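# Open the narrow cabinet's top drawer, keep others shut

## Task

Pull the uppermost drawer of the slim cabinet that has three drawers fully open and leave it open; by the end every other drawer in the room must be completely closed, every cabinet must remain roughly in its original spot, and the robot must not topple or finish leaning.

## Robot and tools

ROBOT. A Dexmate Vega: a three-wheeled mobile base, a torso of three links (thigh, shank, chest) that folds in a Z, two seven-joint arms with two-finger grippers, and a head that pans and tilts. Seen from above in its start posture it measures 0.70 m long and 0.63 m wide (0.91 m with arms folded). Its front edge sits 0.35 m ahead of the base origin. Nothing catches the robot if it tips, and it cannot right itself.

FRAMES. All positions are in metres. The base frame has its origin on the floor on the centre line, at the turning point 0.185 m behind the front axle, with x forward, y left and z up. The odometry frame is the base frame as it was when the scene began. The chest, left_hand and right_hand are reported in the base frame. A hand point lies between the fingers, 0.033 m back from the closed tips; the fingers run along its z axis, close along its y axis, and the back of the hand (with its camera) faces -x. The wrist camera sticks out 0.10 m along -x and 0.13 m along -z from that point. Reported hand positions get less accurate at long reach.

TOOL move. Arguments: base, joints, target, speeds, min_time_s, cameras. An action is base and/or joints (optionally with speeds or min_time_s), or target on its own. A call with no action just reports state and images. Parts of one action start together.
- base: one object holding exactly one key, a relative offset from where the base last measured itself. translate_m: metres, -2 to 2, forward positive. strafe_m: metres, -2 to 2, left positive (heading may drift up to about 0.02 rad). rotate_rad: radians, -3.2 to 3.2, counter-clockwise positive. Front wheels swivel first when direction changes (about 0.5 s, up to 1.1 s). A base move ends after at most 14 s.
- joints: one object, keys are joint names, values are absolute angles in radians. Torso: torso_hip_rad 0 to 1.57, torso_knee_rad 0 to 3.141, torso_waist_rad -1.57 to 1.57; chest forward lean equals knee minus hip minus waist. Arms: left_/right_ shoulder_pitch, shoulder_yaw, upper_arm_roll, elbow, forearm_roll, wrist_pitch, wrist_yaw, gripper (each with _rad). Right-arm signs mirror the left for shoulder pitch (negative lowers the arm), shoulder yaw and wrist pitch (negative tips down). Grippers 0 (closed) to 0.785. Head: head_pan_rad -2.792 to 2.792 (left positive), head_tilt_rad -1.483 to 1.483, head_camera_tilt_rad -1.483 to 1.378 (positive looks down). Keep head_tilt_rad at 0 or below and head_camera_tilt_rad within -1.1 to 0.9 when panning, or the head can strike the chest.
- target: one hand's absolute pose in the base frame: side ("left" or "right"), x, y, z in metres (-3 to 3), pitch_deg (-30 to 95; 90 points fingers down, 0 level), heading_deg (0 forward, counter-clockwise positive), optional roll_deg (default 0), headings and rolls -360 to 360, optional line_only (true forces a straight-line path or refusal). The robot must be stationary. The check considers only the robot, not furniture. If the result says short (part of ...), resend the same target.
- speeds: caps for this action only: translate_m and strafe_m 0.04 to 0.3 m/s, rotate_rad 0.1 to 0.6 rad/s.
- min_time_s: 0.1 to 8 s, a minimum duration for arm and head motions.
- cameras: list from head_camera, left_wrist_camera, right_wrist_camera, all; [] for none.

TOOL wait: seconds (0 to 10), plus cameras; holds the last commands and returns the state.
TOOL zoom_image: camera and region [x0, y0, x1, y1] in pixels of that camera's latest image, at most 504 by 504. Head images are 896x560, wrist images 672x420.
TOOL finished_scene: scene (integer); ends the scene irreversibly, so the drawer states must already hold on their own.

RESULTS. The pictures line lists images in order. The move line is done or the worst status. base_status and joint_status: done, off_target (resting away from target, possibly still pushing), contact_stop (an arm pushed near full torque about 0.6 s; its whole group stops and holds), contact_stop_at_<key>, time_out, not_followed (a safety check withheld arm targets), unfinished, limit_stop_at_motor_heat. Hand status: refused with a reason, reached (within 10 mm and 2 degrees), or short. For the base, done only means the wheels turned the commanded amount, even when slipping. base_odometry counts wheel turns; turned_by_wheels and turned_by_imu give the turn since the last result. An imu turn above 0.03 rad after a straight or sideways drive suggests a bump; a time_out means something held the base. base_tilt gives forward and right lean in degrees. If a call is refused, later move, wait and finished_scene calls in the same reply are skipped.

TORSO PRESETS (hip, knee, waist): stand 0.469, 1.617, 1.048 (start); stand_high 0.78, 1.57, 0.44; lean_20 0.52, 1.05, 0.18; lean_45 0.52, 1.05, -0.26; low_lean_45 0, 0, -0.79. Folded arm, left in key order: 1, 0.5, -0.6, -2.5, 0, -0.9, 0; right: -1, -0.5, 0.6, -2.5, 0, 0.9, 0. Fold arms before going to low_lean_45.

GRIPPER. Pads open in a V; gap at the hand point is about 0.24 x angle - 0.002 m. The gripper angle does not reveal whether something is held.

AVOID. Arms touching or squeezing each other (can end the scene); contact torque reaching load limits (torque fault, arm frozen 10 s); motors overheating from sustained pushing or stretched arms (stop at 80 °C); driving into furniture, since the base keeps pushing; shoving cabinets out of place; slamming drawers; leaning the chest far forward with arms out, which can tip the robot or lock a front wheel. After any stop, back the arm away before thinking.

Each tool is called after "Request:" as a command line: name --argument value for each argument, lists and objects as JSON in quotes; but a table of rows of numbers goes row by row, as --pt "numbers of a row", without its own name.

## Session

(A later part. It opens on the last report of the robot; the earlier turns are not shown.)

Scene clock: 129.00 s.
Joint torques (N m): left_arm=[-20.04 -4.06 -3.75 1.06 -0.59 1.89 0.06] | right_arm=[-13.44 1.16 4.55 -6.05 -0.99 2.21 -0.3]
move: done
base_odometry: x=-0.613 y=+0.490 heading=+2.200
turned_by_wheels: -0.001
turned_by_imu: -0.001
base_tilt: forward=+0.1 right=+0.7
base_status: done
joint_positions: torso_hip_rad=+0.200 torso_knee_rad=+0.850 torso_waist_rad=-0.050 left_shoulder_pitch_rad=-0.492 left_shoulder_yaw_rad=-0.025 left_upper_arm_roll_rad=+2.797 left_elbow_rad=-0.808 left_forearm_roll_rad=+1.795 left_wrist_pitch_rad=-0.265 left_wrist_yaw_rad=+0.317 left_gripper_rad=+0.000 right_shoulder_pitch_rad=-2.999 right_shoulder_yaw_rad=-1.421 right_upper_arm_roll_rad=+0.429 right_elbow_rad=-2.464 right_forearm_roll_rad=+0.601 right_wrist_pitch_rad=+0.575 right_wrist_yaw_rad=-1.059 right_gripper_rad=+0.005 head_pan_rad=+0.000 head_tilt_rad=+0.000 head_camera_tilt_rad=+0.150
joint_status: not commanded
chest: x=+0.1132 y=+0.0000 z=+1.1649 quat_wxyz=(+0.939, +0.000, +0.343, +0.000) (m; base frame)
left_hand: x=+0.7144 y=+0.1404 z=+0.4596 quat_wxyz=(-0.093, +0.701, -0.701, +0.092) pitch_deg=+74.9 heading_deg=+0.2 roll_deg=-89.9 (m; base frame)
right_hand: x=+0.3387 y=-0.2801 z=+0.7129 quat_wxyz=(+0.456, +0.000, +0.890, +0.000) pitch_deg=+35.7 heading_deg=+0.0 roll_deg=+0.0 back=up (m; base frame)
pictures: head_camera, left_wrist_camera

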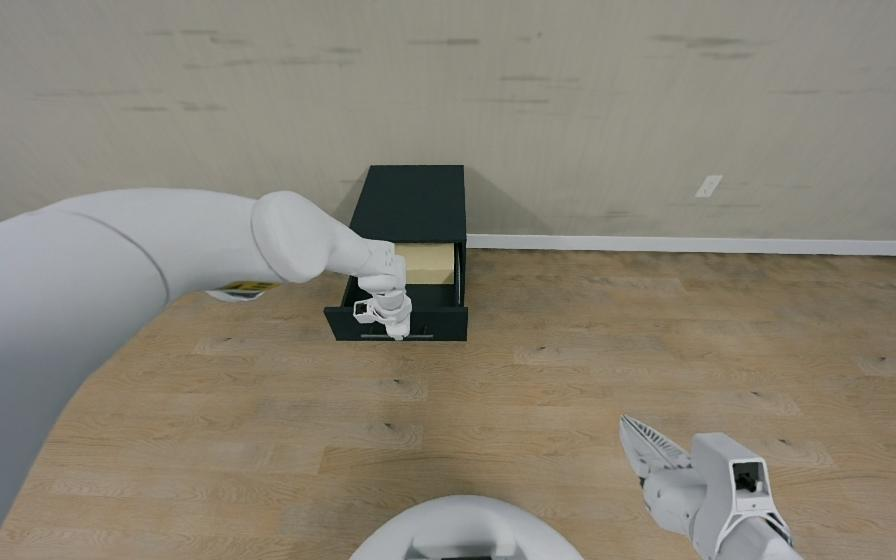

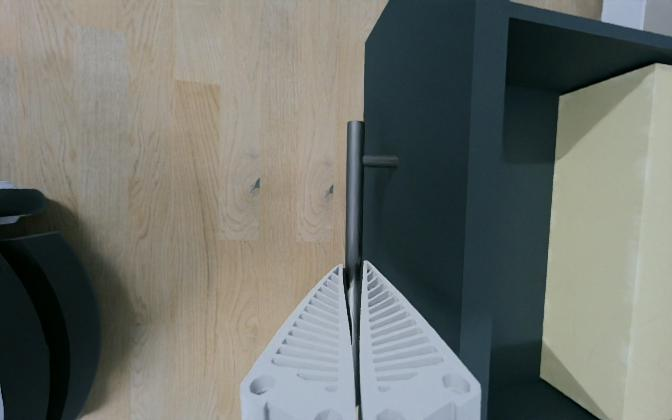

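Request:
move --base '{"translate_m": -0.05}' --speeds '{"translate_m": 0.05}' --cameras '["head_camera", "left_wrist_camera"]'

Scene clock: 130.97 s.
Joint torques (N m): left_arm=[-18.25 -5.3 -3.66 1.37 -1.12 1.45 1.15] | right_arm=[-13.33 1.25 4.14 -6.43 -0.95 2.79 -0.23]
move: done
base_odometry: x=-0.583 y=+0.450 heading=+2.200
turned_by_wheels: -0.001
turned_by_imu: -0.001
base_tilt: forward=+0.1 right=+0.8
base_status: done
joint_positions: torso_hip_rad=+0.200 torso_knee_rad=+0.850 torso_waist_rad=-0.050 left_shoulder_pitch_rad=-0.492 left_shoulder_yaw_rad=-0.025 left_upper_arm_roll_rad=+2.797 left_elbow_rad=-0.808 left_forearm_roll_rad=+1.795 left_wrist_pitch_rad=-0.265 left_wrist_yaw_rad=+0.317 left_gripper_rad=+0.000 right_shoulder_pitch_rad=-2.999 right_shoulder_yaw_rad=-1.421 right_upper_arm_roll_rad=+0.429 right_elbow_rad=-2.464 right_forearm_roll_rad=+0.601 right_wrist_pitch_rad=+0.575 right_wrist_yaw_rad=-1.059 right_gripper_rad=+0.005 head_pan_rad=+0.000 head_tilt_rad=+0.000 head_camera_tilt_rad=+0.150
joint_status: not commanded
chest: x=+0.1133 y=+0.0000 z=+1.1649 quat_wxyz=(+0.939, +0.000, +0.343, +0.000) (m; base frame)
left_hand: x=+0.7146 y=+0.1404 z=+0.4597 quat_wxyz=(-0.093, +0.701, -0.701, +0.093) pitch_deg=+74.9 heading_deg=+0.2 roll_deg=-89.8 (m; base frame)
right_hand: x=+0.3387 y=-0.2801 z=+0.7129 quat_wxyz=(+0.456, +0.000, +0.890, +0.000) pitch_deg=+35.7 heading_deg=+0.0 roll_deg=+0.0 back=up (m; base frame)
pictures: head_camera, left_wrist_camera

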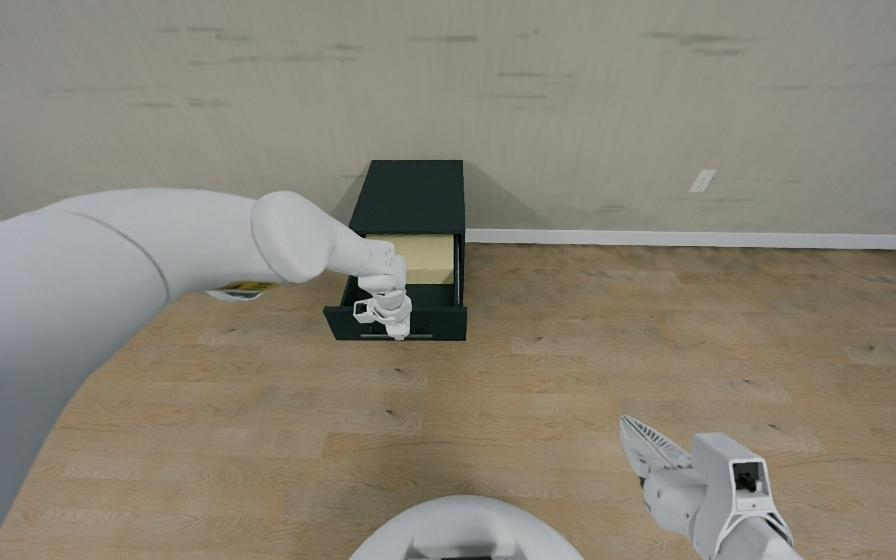

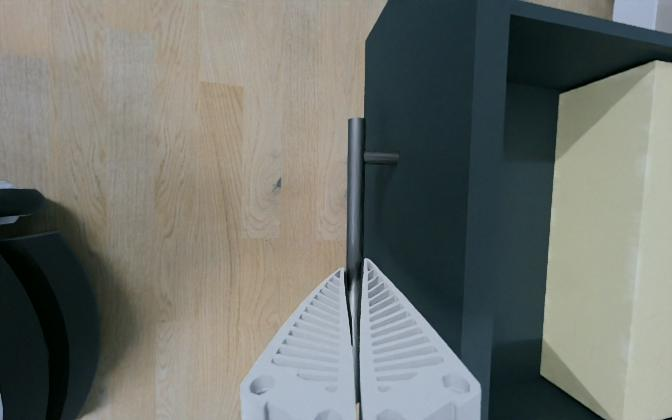

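Request:
move --base '{"translate_m": -0.04}' --speeds '{"translate_m": 0.04}' --cameras '["head_camera", "left_wrist_camera"]'

Scene clock: 133.23 s.
Joint torques (N m): left_arm=[-25.54 -2.31 -4.03 4.85 0.28 0.51 -0.04] | right_arm=[-12.33 0.89 4.47 -6.31 -1.02 3.11 -0.45]
move: done
base_odometry: x=-0.560 y=+0.417 heading=+2.199
turned_by_wheels: -0.001
turned_by_imu: -0.001
base_tilt: forward=+0.1 right=+0.8
base_status: done
joint_positions: torso_hip_rad=+0.200 torso_knee_rad=+0.850 torso_waist_rad=-0.050 left_shoulder_pitch_rad=-0.492 left_shoulder_yaw_rad=-0.026 left_upper_arm_roll_rad=+2.797 left_elbow_rad=-0.808 left_forearm_roll_rad=+1.795 left_wrist_pitch_rad=-0.265 left_wrist_yaw_rad=+0.317 left_gripper_rad=+0.000 right_shoulder_pitch_rad=-2.999 right_shoulder_yaw_rad=-1.421 right_upper_arm_roll_rad=+0.429 right_elbow_rad=-2.464 right_forearm_roll_rad=+0.601 right_wrist_pitch_rad=+0.575 right_wrist_yaw_rad=-1.059 right_gripper_rad=+0.005 head_pan_rad=+0.000 head_tilt_rad=+0.000 head_camera_tilt_rad=+0.150
joint_status: not commanded
chest: x=+0.1134 y=+0.0000 z=+1.1648 quat_wxyz=(+0.939, +0.000, +0.343, +0.000) (m; base frame)
left_hand: x=+0.7141 y=+0.1401 z=+0.4591 quat_wxyz=(-0.092, +0.701, -0.701, +0.092) pitch_deg=+75.0 heading_deg=+0.0 roll_deg=-90.0 (m; base frame)
right_hand: x=+0.3388 y=-0.2801 z=+0.7127 quat_wxyz=(+0.456, +0.000, +0.890, +0.000) pitch_deg=+35.7 heading_deg=+0.0 roll_deg=+0.0 back=up (m; base frame)
pictures: head_camera, left_wrist_camera

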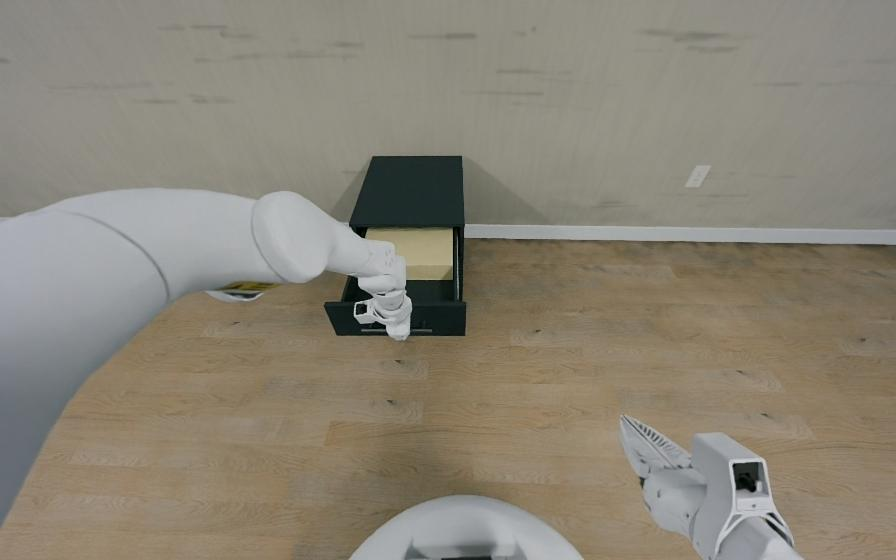

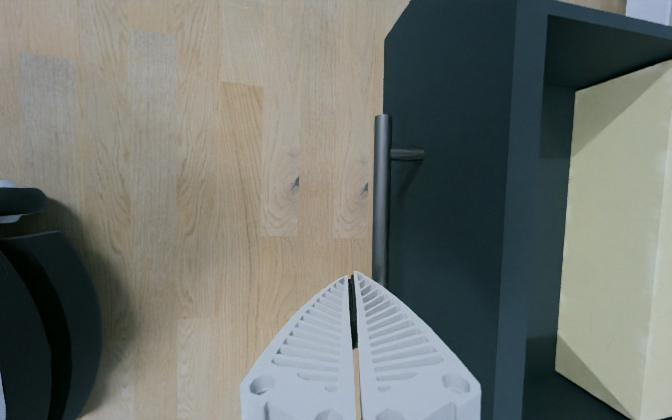

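Request:
move --target '{"side": "left", "x": 0.701, "y": 0.14, "z": 0.509, "pitch_deg": 75, "heading_deg": 0, "roll_deg": 90, "line_only": true}'

Request:
move --target '{"side": "left", "x": 0.719, "y": 0.14, "z": 0.509, "pitch_deg": 75, "heading_deg": 0, "roll_deg": 90, "line_only": true}'

Request:
move --joints '{"left_gripper_rad": 0.1}' --cameras '["left_wrist_camera", "head_camera"]'

Scene clock: 136.37 s.
Joint torques (N m): left_arm=[-35.64 0.77 -7.63 3.43 0.3 -0.36 -0.44] | right_arm=[-12.39 1 3.8 -4.97 -1.1 2.46 -0.32]
move: done
base_odometry: x=-0.560 y=+0.417 heading=+2.199
turned_by_wheels: +0.000
turned_by_imu: +0.000
base_tilt: forward=+0.1 right=+0.8
base_status: not commanded
joint_positions: torso_hip_rad=+0.200 torso_knee_rad=+0.850 torso_waist_rad=-0.050 left_shoulder_pitch_rad=-0.712 left_shoulder_yaw_rad=+0.030 left_upper_arm_roll_rad=+2.782 left_elbow_rad=-1.156 left_forearm_roll_rad=+1.750 left_wrist_pitch_rad=-0.315 left_wrist_yaw_rad=+0.200 left_gripper_rad=+0.000 right_shoulder_pitch_rad=-2.999 right_shoulder_yaw_rad=-1.421 right_upper_arm_roll_rad=+0.429 right_elbow_rad=-2.464 right_forearm_roll_rad=+0.601 right_wrist_pitch_rad=+0.575 right_wrist_yaw_rad=-1.059 right_gripper_rad=+0.005 head_pan_rad=+0.000 head_tilt_rad=+0.000 head_camera_tilt_rad=+0.150
joint_status: not commanded
chest: x=+0.1134 y=+0.0000 z=+1.1648 quat_wxyz=(+0.939, +0.000, +0.343, +0.000) (m; base frame)
left_hand: x=+0.7010 y=+0.1401 z=+0.5082 quat_wxyz=(-0.092, +0.701, -0.701, +0.092) pitch_deg=+75.0 heading_deg=+0.0 roll_deg=-90.0 (m; base frame)
left_hand_status: reached (straight line, planned for 1.4 s): 1 mm and 0.0 deg off.
right_hand: x=+0.3388 y=-0.2801 z=+0.7127 quat_wxyz=(+0.456, +0.000, +0.890, +0.000) pitch_deg=+35.7 heading_deg=+0.0 roll_deg=+0.0 back=up (m; base frame)
pictures: none

Scene clock: 138.13 s.
Joint torques (N m): left_arm=[-23.93 -1.83 -1.58 5.37 0.68 0.67 0.02] | right_arm=[-12.62 1.44 4.23 -4.65 -1.02 2.01 -0.2]
move: done
base_odometry: x=-0.560 y=+0.417 heading=+2.199
turned_by_wheels: +0.000
turned_by_imu: +0.000
base_tilt: forward=+0.0 right=+0.8
base_status: not commanded
joint_positions: torso_hip_rad=+0.200 torso_knee_rad=+0.850 torso_waist_rad=-0.050 left_shoulder_pitch_rad=-0.676 left_shoulder_yaw_rad=+0.013 left_upper_arm_roll_rad=+2.785 left_elbow_rad=-1.046 left_forearm_roll_rad=+1.767 left_wrist_pitch_rad=-0.300 left_wrist_yaw_rad=+0.271 left_gripper_rad=+0.000 right_shoulder_pitch_rad=-2.999 right_shoulder_yaw_rad=-1.421 right_upper_arm_roll_rad=+0.429 right_elbow_rad=-2.464 right_forearm_roll_rad=+0.601 right_wrist_pitch_rad=+0.575 right_wrist_yaw_rad=-1.059 right_gripper_rad=+0.005 head_pan_rad=+0.000 head_tilt_rad=+0.000 head_camera_tilt_rad=+0.150
joint_status: not commanded
chest: x=+0.1134 y=+0.0000 z=+1.1648 quat_wxyz=(+0.939, +0.000, +0.343, +0.000) (m; base frame)
left_hand: x=+0.7184 y=+0.1399 z=+0.5090 quat_wxyz=(-0.092, +0.701, -0.701, +0.092) pitch_deg=+75.0 heading_deg=+0.0 roll_deg=+90.0 (m; base frame)
left_hand_status: reached (straight line, planned for 0.7 s): 1 mm and 0.0 deg off.
right_hand: x=+0.3388 y=-0.2801 z=+0.7127 quat_wxyz=(+0.456, +0.000, +0.890, +0.000) pitch_deg=+35.7 heading_deg=+0.0 roll_deg=+0.0 back=up (m; base frame)
pictures: none

Scene clock: 138.70 s.
Joint torques (N m): left_arm=[-23.52 -3.24 -0.67 4.31 0.75 0.68 -0.01] | right_arm=[-13.5 1.23 4.35 -5.18 -0.89 1.81 -0.26]
move: done
base_odometry: x=-0.560 y=+0.417 heading=+2.199
turned_by_wheels: +0.000
turned_by_imu: +0.000
base_tilt: forward=+0.0 right=+0.7
base_status: not commanded
joint_positions: torso_hip_rad=+0.200 torso_knee_rad=+0.850 torso_waist_rad=-0.050 left_shoulder_pitch_rad=-0.675 left_shoulder_yaw_rad=+0.013 left_upper_arm_roll_rad=+2.785 left_elbow_rad=-1.043 left_forearm_roll_rad=+1.767 left_wrist_pitch_rad=-0.299 left_wrist_yaw_rad=+0.273 left_gripper_rad=+0.100 right_shoulder_pitch_rad=-2.999 right_shoulder_yaw_rad=-1.421 right_upper_arm_roll_rad=+0.429 right_elbow_rad=-2.464 right_forearm_roll_rad=+0.601 right_wrist_pitch_rad=+0.575 right_wrist_yaw_rad=-1.059 right_gripper_rad=+0.005 head_pan_rad=+0.000 head_tilt_rad=+0.000 head_camera_tilt_rad=+0.150
joint_status: all done
chest: x=+0.1134 y=+0.0000 z=+1.1648 quat_wxyz=(+0.939, +0.000, +0.343, +0.000) (m; base frame)
left_hand: x=+0.7189 y=+0.1399 z=+0.5091 quat_wxyz=(-0.092, +0.701, -0.701, +0.092) pitch_deg=+75.0 heading_deg=+0.0 roll_deg=+90.0 (m; base frame)
right_hand: x=+0.3388 y=-0.2801 z=+0.7127 quat_wxyz=(+0.456, +0.000, +0.890, +0.000) pitch_deg=+35.7 heading_deg=+0.0 roll_deg=+0.0 back=up (m; base frame)
pictures: head_camera, left_wrist_camera

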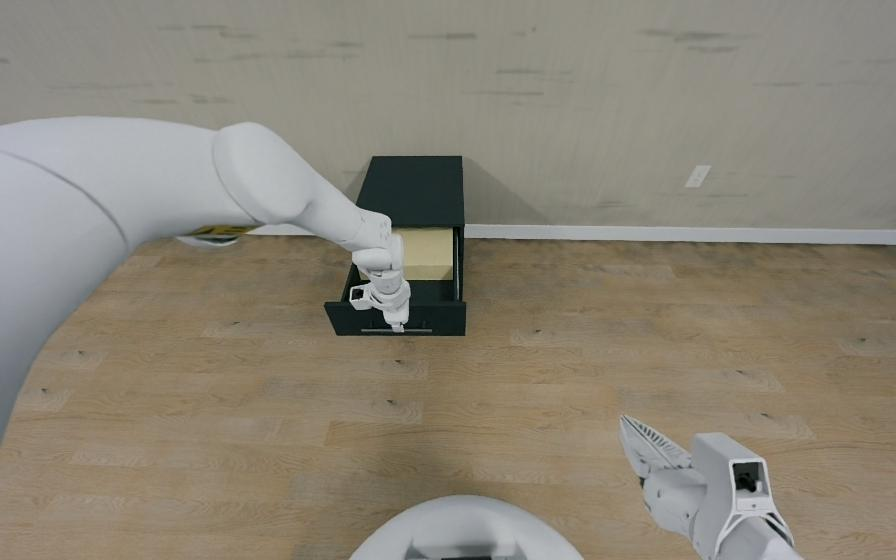

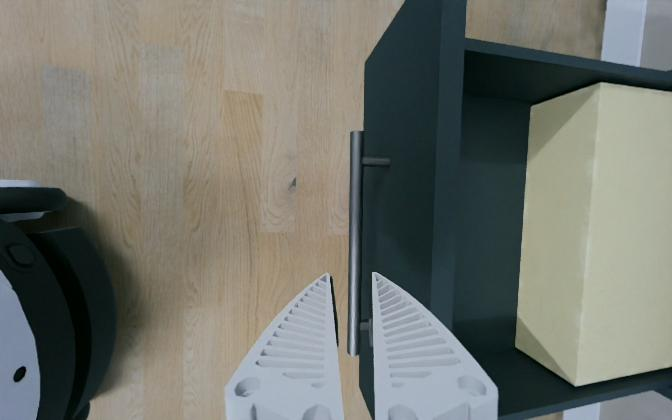

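Request:
move --target '{"side": "left", "x": 0.737, "y": 0.14, "z": 0.456, "pitch_deg": 75, "heading_deg": 0, "roll_deg": 90, "line_only": true}'

Request:
move --joints '{"left_gripper_rad": 0.0}' --cameras '["left_wrist_camera", "head_camera"]'

Scene clock: 142.67 s.
Joint torques (N m): left_arm=[-22.98 -5.27 1.3 5.79 0.84 -0.78 -0.05] | right_arm=[-13.14 0.41 4.09 -5.68 -1.04 1.5 -0.09]
move: done
base_odometry: x=-0.560 y=+0.417 heading=+2.199
turned_by_wheels: +0.000
turned_by_imu: +0.000
base_tilt: forward=+0.1 right=+0.8
base_status: not commanded
joint_positions: torso_hip_rad=+0.200 torso_knee_rad=+0.850 torso_waist_rad=-0.050 left_shoulder_pitch_rad=-0.307 left_shoulder_yaw_rad=-0.089 left_upper_arm_roll_rad=+2.808 left_elbow_rad=-0.395 left_forearm_roll_rad=+1.847 left_wrist_pitch_rad=-0.209 left_wrist_yaw_rad=+0.536 left_gripper_rad=+0.100 right_shoulder_pitch_rad=-2.999 right_shoulder_yaw_rad=-1.421 right_upper_arm_roll_rad=+0.429 right_elbow_rad=-2.464 right_forearm_roll_rad=+0.601 right_wrist_pitch_rad=+0.575 right_wrist_yaw_rad=-1.059 right_gripper_rad=+0.005 head_pan_rad=+0.000 head_tilt_rad=+0.000 head_camera_tilt_rad=+0.150
joint_status: not commanded
chest: x=+0.1134 y=+0.0000 z=+1.1648 quat_wxyz=(+0.939, +0.000, +0.343, +0.000) (m; base frame)
left_hand: x=+0.7370 y=+0.1400 z=+0.4562 quat_wxyz=(-0.092, +0.701, -0.701, +0.092) pitch_deg=+75.0 heading_deg=+0.0 roll_deg=+90.0 (m; base frame)
left_hand_status: reached (straight line, planned for 2.4 s): 0 mm and 0.0 deg off.
right_hand: x=+0.3388 y=-0.2801 z=+0.7127 quat_wxyz=(+0.456, +0.000, +0.890, +0.000) pitch_deg=+35.7 heading_deg=+0.0 roll_deg=+0.0 back=up (m; base frame)
pictures: none

Scene clock: 143.23 s.
Joint torques (N m): left_arm=[-22.66 -4.95 0.71 5.93 0.39 0.22 -0.05] | right_arm=[-11.84 1.24 4.31 -4.37 -1.09 1.19 -0.4]
move: done
base_odometry: x=-0.560 y=+0.417 heading=+2.199
turned_by_wheels: +0.000
turned_by_imu: +0.000
base_tilt: forward=+0.0 right=+0.7
base_status: not commanded
joint_positions: torso_hip_rad=+0.200 torso_knee_rad=+0.850 torso_waist_rad=-0.050 left_shoulder_pitch_rad=-0.306 left_shoulder_yaw_rad=-0.089 left_upper_arm_roll_rad=+2.808 left_elbow_rad=-0.392 left_forearm_roll_rad=+1.848 left_wrist_pitch_rad=-0.208 left_wrist_yaw_rad=+0.537 left_gripper_rad=+0.000 right_shoulder_pitch_rad=-2.999 right_shoulder_yaw_rad=-1.421 right_upper_arm_roll_rad=+0.429 right_elbow_rad=-2.464 right_forearm_roll_rad=+0.601 right_wrist_pitch_rad=+0.575 right_wrist_yaw_rad=-1.059 right_gripper_rad=+0.005 head_pan_rad=+0.000 head_tilt_rad=+0.000 head_camera_tilt_rad=+0.150
joint_status: all done
chest: x=+0.1134 y=+0.0000 z=+1.1648 quat_wxyz=(+0.939, +0.000, +0.343, +0.000) (m; base frame)
left_hand: x=+0.7371 y=+0.1400 z=+0.4562 quat_wxyz=(-0.092, +0.701, -0.701, +0.092) pitch_deg=+75.0 heading_deg=+0.0 roll_deg=+90.0 (m; base frame)
right_hand: x=+0.3388 y=-0.2801 z=+0.7127 quat_wxyz=(+0.456, +0.000, +0.890, +0.000) pitch_deg=+35.7 heading_deg=+0.0 roll_deg=+0.0 back=up (m; base frame)
pictures: head_camera, left_wrist_camera

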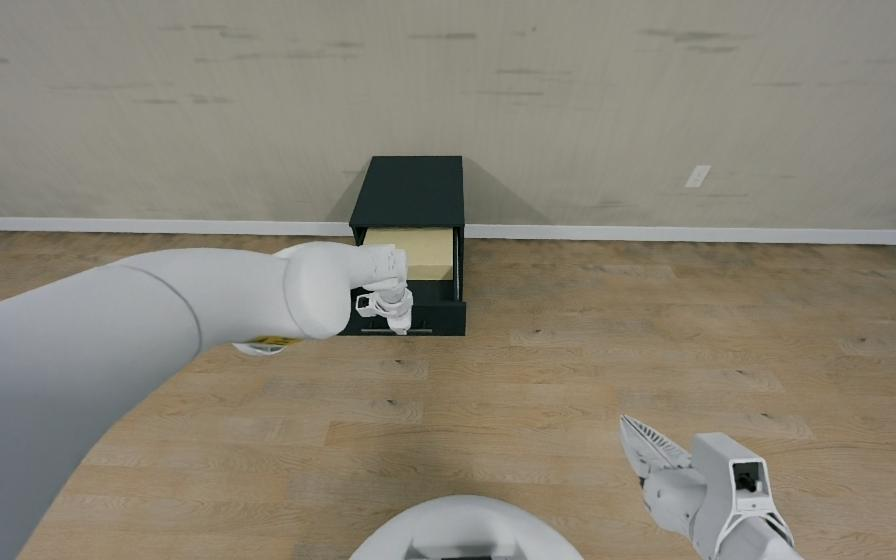

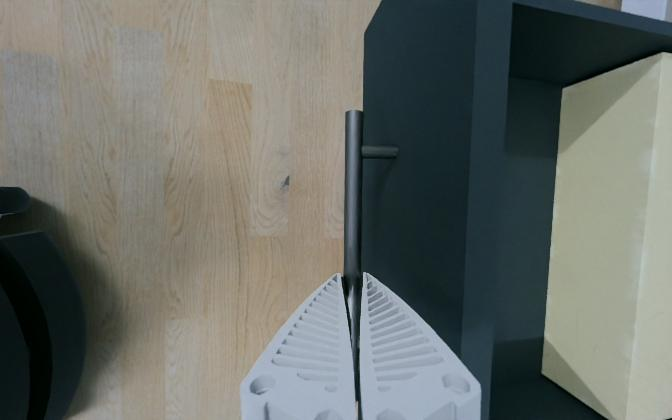

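Now a gentle confirming pull.

Request:
move --base '{"translate_m": -0.025}' --speeds '{"translate_m": 0.04}' --cameras '["head_camera", "left_wrist_camera"]'

Scene clock: 144.90 s.
Joint torques (N m): left_arm=[-22.97 -2.87 -0.08 5.57 0.36 0.03 -0.12] | right_arm=[-13.57 1.76 4.07 -4.8 -1.03 1.51 -0.33]
move: done
base_odometry: x=-0.545 y=+0.397 heading=+2.198
turned_by_wheels: -0.001
turned_by_imu: -0.001
base_tilt: forward=+0.0 right=+0.8
base_status: done
joint_positions: torso_hip_rad=+0.200 torso_knee_rad=+0.850 torso_waist_rad=-0.050 left_shoulder_pitch_rad=-0.305 left_shoulder_yaw_rad=-0.089 left_upper_arm_roll_rad=+2.808 left_elbow_rad=-0.391 left_forearm_roll_rad=+1.848 left_wrist_pitch_rad=-0.208 left_wrist_yaw_rad=+0.537 left_gripper_rad=+0.000 right_shoulder_pitch_rad=-2.999 right_shoulder_yaw_rad=-1.421 right_upper_arm_roll_rad=+0.429 right_elbow_rad=-2.464 right_forearm_roll_rad=+0.601 right_wrist_pitch_rad=+0.575 right_wrist_yaw_rad=-1.059 right_gripper_rad=+0.005 head_pan_rad=+0.000 head_tilt_rad=+0.000 head_camera_tilt_rad=+0.150
joint_status: not commanded
chest: x=+0.1135 y=+0.0000 z=+1.1648 quat_wxyz=(+0.939, +0.000, +0.343, +0.000) (m; base frame)
left_hand: x=+0.7370 y=+0.1400 z=+0.4561 quat_wxyz=(-0.092, +0.701, -0.701, +0.092) pitch_deg=+75.0 heading_deg=+0.0 roll_deg=+90.0 (m; base frame)
right_hand: x=+0.3388 y=-0.2801 z=+0.7127 quat_wxyz=(+0.456, +0.000, +0.890, +0.000) pitch_deg=+35.7 heading_deg=+0.0 roll_deg=+0.0 back=up (m; base frame)
pictures: head_camera, left_wrist_camera

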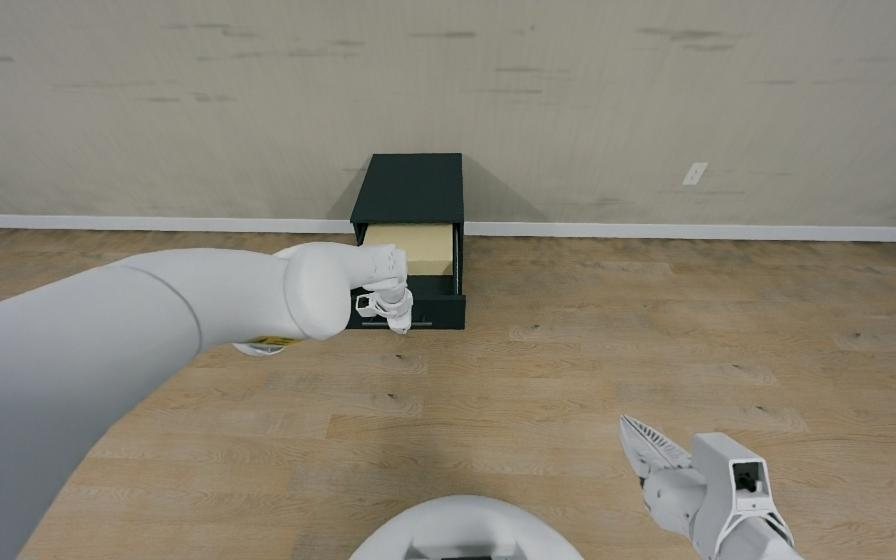

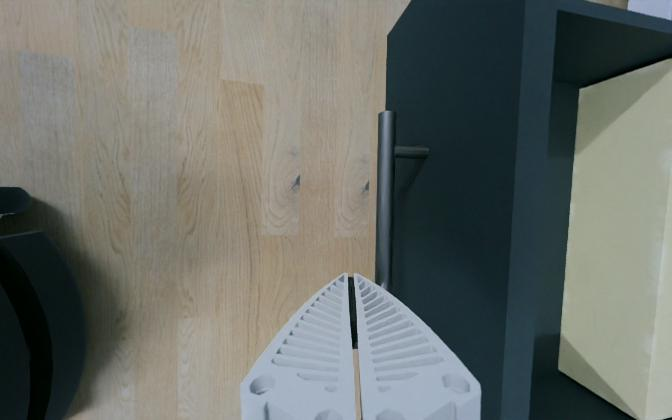

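Request:
move --target '{"side": "left", "x": 0.712, "y": 0.14, "z": 0.549, "pitch_deg": 75, "heading_deg": 0, "roll_deg": 90, "line_only": true}'

Request:
move --base '{"translate_m": -0.35}' --joints '{"head_camera_tilt_rad": 0.0}' --cameras '["head_camera", "left_wrist_camera"]'

Scene clock: 149.40 s.
Joint torques (N m): left_arm=[-35.13 3.56 -7.82 3.67 0.06 -0.29 -0.73] | right_arm=[-12.87 1.13 4.44 -4.36 -0.89 2.25 -0.33]
move: done
base_odometry: x=-0.545 y=+0.397 heading=+2.198
turned_by_wheels: +0.000
turned_by_imu: +0.000
base_tilt: forward=+0.1 right=+0.7
base_status: not commanded
joint_positions: torso_hip_rad=+0.200 torso_knee_rad=+0.850 torso_waist_rad=-0.050 left_shoulder_pitch_rad=-0.817 left_shoulder_yaw_rad=+0.043 left_upper_arm_roll_rad=+2.779 left_elbow_rad=-1.233 left_forearm_roll_rad=+1.739 left_wrist_pitch_rad=-0.326 left_wrist_yaw_rad=+0.229 left_gripper_rad=+0.000 right_shoulder_pitch_rad=-2.999 right_shoulder_yaw_rad=-1.421 right_upper_arm_roll_rad=+0.429 right_elbow_rad=-2.464 right_forearm_roll_rad=+0.601 right_wrist_pitch_rad=+0.575 right_wrist_yaw_rad=-1.059 right_gripper_rad=+0.005 head_pan_rad=+0.000 head_tilt_rad=+0.000 head_camera_tilt_rad=+0.150
joint_status: not commanded
chest: x=+0.1135 y=+0.0000 z=+1.1648 quat_wxyz=(+0.939, +0.000, +0.343, +0.000) (m; base frame)
left_hand: x=+0.7120 y=+0.1401 z=+0.5481 quat_wxyz=(-0.092, +0.701, -0.701, +0.092) pitch_deg=+75.0 heading_deg=+0.0 roll_deg=-90.0 (m; base frame)
left_hand_status: reached (straight line, planned for 3.0 s): 1 mm and 0.0 deg off.
right_hand: x=+0.3388 y=-0.2801 z=+0.7127 quat_wxyz=(+0.456, +0.000, +0.890, +0.000) pitch_deg=+35.7 heading_deg=+0.0 roll_deg=+0.0 back=up (m; base frame)
pictures: none

Scene clock: 152.17 s.
Joint torques (N m): left_arm=[-34.4 2.67 -6.48 4.72 0.22 -0.29 -0.57] | right_arm=[-12.13 0.88 3.98 -4.92 -0.94 2.38 -0.23]
move: done
base_odometry: x=-0.340 y=+0.113 heading=+2.197
turned_by_wheels: -0.001
turned_by_imu: +0.001
base_tilt: forward=+0.1 right=+0.7
base_status: done
joint_positions: torso_hip_rad=+0.200 torso_knee_rad=+0.850 torso_waist_rad=-0.050 left_shoulder_pitch_rad=-0.820 left_shoulder_yaw_rad=+0.044 left_upper_arm_roll_rad=+2.779 left_elbow_rad=-1.237 left_forearm_roll_rad=+1.738 left_wrist_pitch_rad=-0.327 left_wrist_yaw_rad=+0.228 left_gripper_rad=+0.000 right_shoulder_pitch_rad=-2.999 right_shoulder_yaw_rad=-1.421 right_upper_arm_roll_rad=+0.429 right_elbow_rad=-2.464 right_forearm_roll_rad=+0.601 right_wrist_pitch_rad=+0.575 right_wrist_yaw_rad=-1.059 right_gripper_rad=+0.005 head_pan_rad=+0.000 head_tilt_rad=+0.000 head_camera_tilt_rad=+0.000
joint_status: all done
chest: x=+0.1135 y=+0.0000 z=+1.1648 quat_wxyz=(+0.939, +0.000, +0.343, +0.000) (m; base frame)
left_hand: x=+0.7117 y=+0.1401 z=+0.5488 quat_wxyz=(-0.092, +0.701, -0.701, +0.092) pitch_deg=+75.0 heading_deg=+0.0 roll_deg=-90.0 (m; base frame)
right_hand: x=+0.3388 y=-0.2801 z=+0.7127 quat_wxyz=(+0.456, +0.000, +0.890, +0.000) pitch_deg=+35.7 heading_deg=+0.0 roll_deg=+0.0 back=up (m; base frame)
pictures: head_camera, left_wrist_camera

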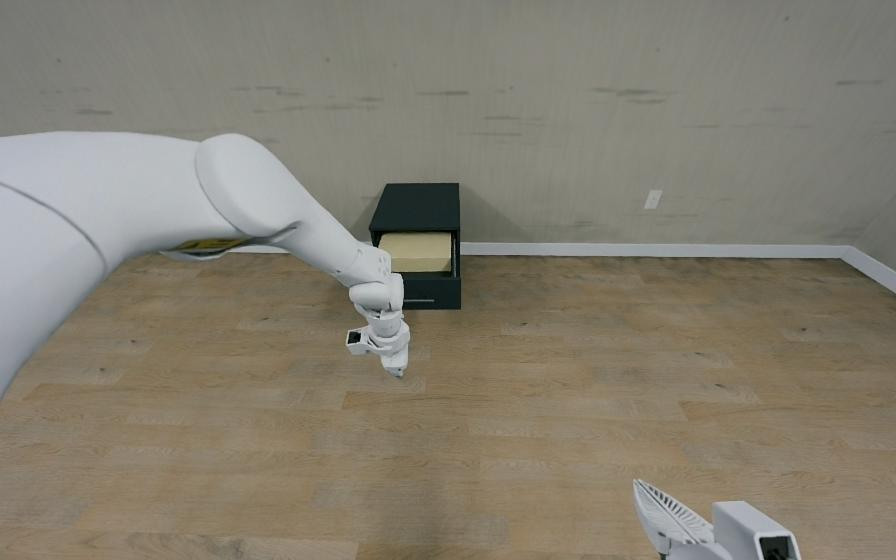

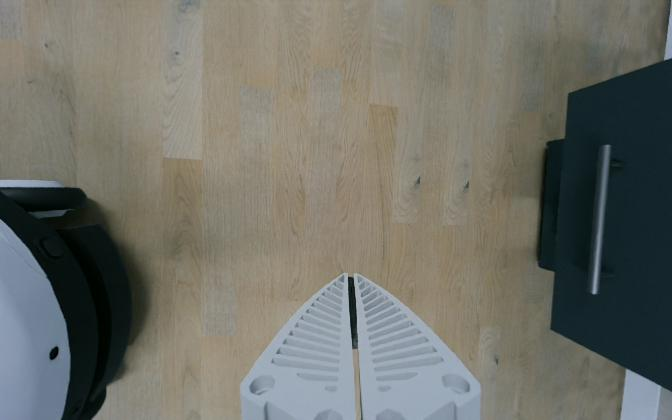

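Request:
zoom_image --camera "left_wrist_camera" --region '[480, 100, 672, 360]'

Request:
zoom_image --camera "head_camera" --region '[350, 160, 500, 330]'

Scaled by 1.938 from the camera's 672x420 image, which has a finer 960x600 frame.

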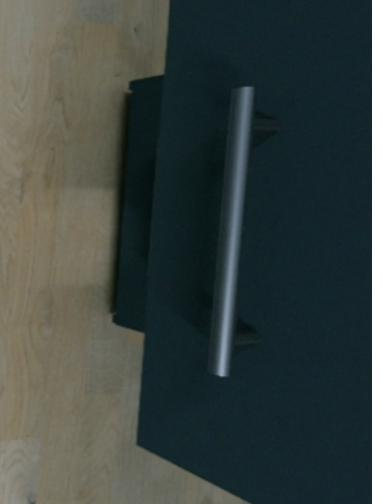

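Scaled by 2.965 from the camera's 896x560 image, which has a finer 960x600 frame.

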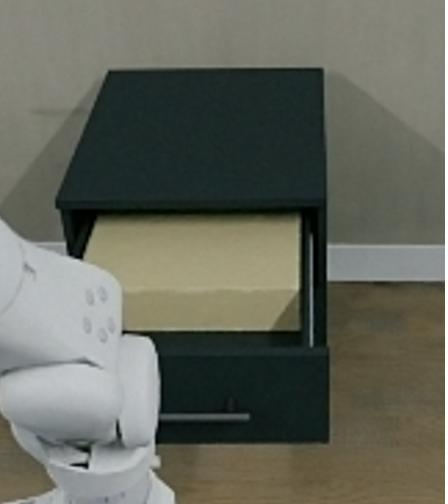

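Request:
move --target '{"side": "left", "x": 0.55, "y": 0.15, "z": 0.35, "pitch_deg": 20, "heading_deg": 0, "roll_deg": 90}' --cameras '["head_camera", "left_wrist_camera"]'

Scene clock: 153.17 s.
Joint torques (N m): left_arm=[-34.65 3.09 -6.68 4 0.3 -0.61 -0.31] | right_arm=[-11.9 0.36 4.29 -4.65 -0.9 1.76 -0.2]
move: refused
base_odometry: x=-0.340 y=+0.113 heading=+2.197
turned_by_wheels: +0.000
turned_by_imu: +0.000
base_tilt: forward=+0.0 right=+0.8
base_status: not commanded
joint_positions: torso_hip_rad=+0.200 torso_knee_rad=+0.850 torso_waist_rad=-0.050 left_shoulder_pitch_rad=-0.820 left_shoulder_yaw_rad=+0.044 left_upper_arm_roll_rad=+2.779 left_elbow_rad=-1.237 left_forearm_roll_rad=+1.738 left_wrist_pitch_rad=-0.327 left_wrist_yaw_rad=+0.228 left_gripper_rad=+0.000 right_shoulder_pitch_rad=-2.999 right_shoulder_yaw_rad=-1.421 right_upper_arm_roll_rad=+0.429 right_elbow_rad=-2.464 right_forearm_roll_rad=+0.601 right_wrist_pitch_rad=+0.575 right_wrist_yaw_rad=-1.059 right_gripper_rad=+0.005 head_pan_rad=+0.000 head_tilt_rad=+0.000 head_camera_tilt_rad=+0.000
joint_status: not commanded
chest: x=+0.1135 y=+0.0000 z=+1.1648 quat_wxyz=(+0.939, +0.000, +0.343, +0.000) (m; base frame)
left_hand: x=+0.7117 y=+0.1401 z=+0.5488 quat_wxyz=(-0.092, +0.701, -0.701, +0.092) pitch_deg=+75.0 heading_deg=+0.0 roll_deg=-90.0 (m; base frame)
left_hand_status: refused: no posture of the arm gets there (out of reach): the closest leaves the hand 4.6 cm and 1 deg from the pose. Nothing moved.
right_hand: x=+0.3388 y=-0.2801 z=+0.7127 quat_wxyz=(+0.456, +0.000, +0.890, +0.000) pitch_deg=+35.7 heading_deg=+0.0 roll_deg=+0.0 back=up (m; base frame)
pictures: head_camera, left_wrist_camera

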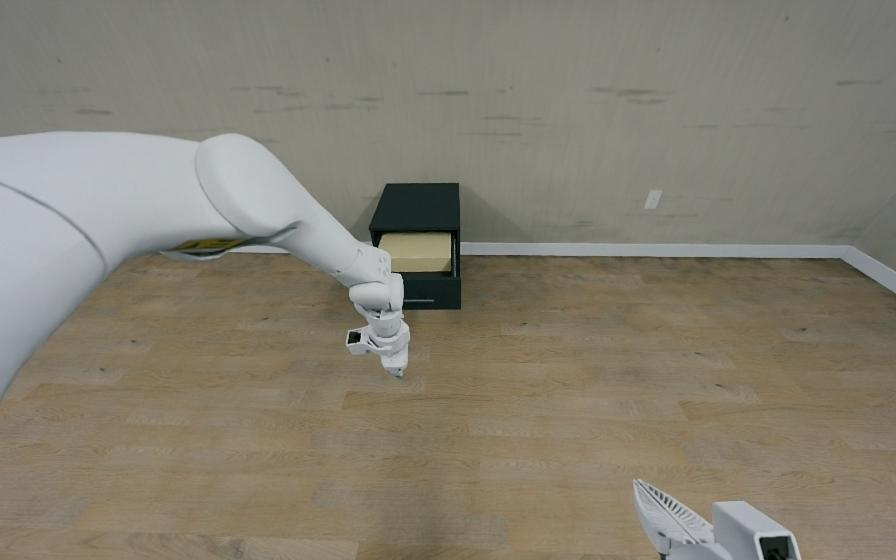

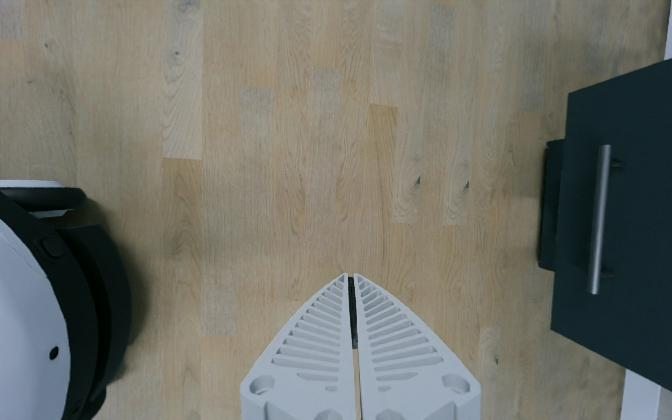

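Request:
move --target '{"side": "left", "x": 0.52, "y": 0.15, "z": 0.45, "pitch_deg": 30, "heading_deg": 0, "roll_deg": 0}' --cameras '["head_camera", "left_wrist_camera"]'

Scene clock: 159.37 s.
Joint torques (N m): left_arm=[-4.59 3.19 -6.61 -2.91 1.68 1.95 -0.28] | right_arm=[-12.79 0.61 3.84 -5.02 -1.19 2.46 -0.38]
move: done
base_odometry: x=-0.340 y=+0.113 heading=+2.197
turned_by_wheels: +0.000
turned_by_imu: +0.000
base_tilt: forward=+0.0 right=+0.8
base_status: not commanded
joint_positions: torso_hip_rad=+0.200 torso_knee_rad=+0.850 torso_waist_rad=-0.050 left_shoulder_pitch_rad=+0.288 left_shoulder_yaw_rad=+0.440 left_upper_arm_roll_rad=+2.383 left_elbow_rad=-1.258 left_forearm_roll_rad=+1.872 left_wrist_pitch_rad=+1.046 left_wrist_yaw_rad=-1.180 left_gripper_rad=+0.000 right_shoulder_pitch_rad=-2.999 right_shoulder_yaw_rad=-1.421 right_upper_arm_roll_rad=+0.429 right_elbow_rad=-2.464 right_forearm_roll_rad=+0.601 right_wrist_pitch_rad=+0.575 right_wrist_yaw_rad=-1.059 right_gripper_rad=+0.005 head_pan_rad=+0.000 head_tilt_rad=+0.000 head_camera_tilt_rad=+0.000
joint_status: not commanded
chest: x=+0.1135 y=+0.0000 z=+1.1648 quat_wxyz=(+0.939, +0.000, +0.343, +0.000) (m; base frame)
left_hand: x=+0.5214 y=+0.1480 z=+0.4504 quat_wxyz=(+0.001, +0.866, -0.003, +0.500) pitch_deg=+29.9 heading_deg=-0.3 roll_deg=+0.1 back=down (m; base frame)
left_hand_status: reached (checked arc [no straight line was possible; over the whole arc the hand travels 0.48 m to end 0.22 m from its start, up to 0.21 m off the straight line; left_wrist_yaw_rad turns most, 1.41 rad; on the way or at its end the hand turns up to 98 deg from its attitude at the start], planned for 4.8 s): 2 mm and 0.4 deg off.
right_hand: x=+0.3388 y=-0.2801 z=+0.7127 quat_wxyz=(+0.456, +0.000, +0.890, +0.000) pitch_deg=+35.7 heading_deg=+0.0 roll_deg=+0.0 back=up (m; base frame)
pictures: head_camera, left_wrist_camera

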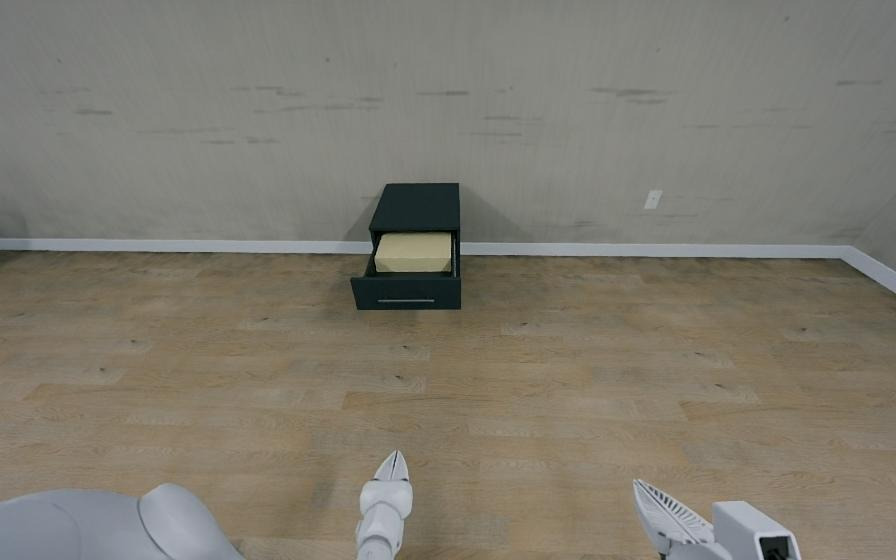

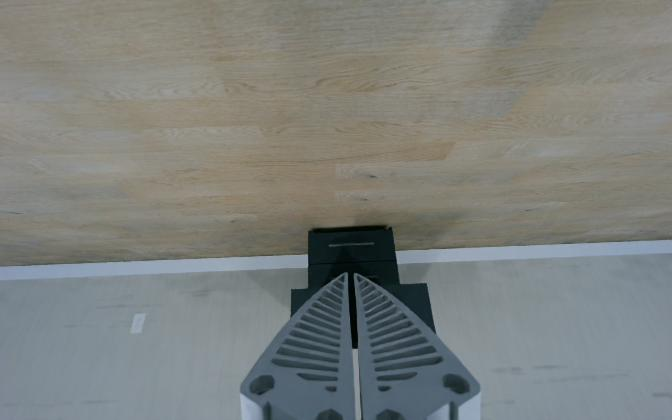

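Request:
zoom_image --camera "left_wrist_camera" --region '[280, 210, 450, 340]'

Scaled by 2.965 from the camera's 672x420 image, which has a finer 960x600 frame.

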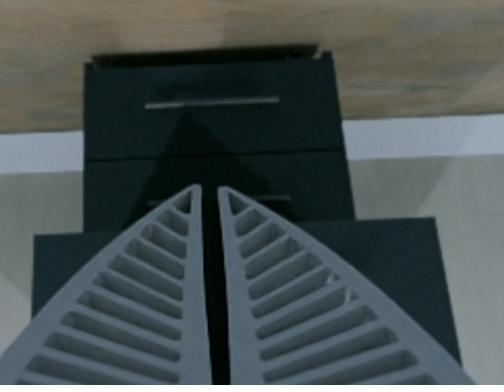

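Request:
finished_scene --scene 1

The scene is finished: the task was done.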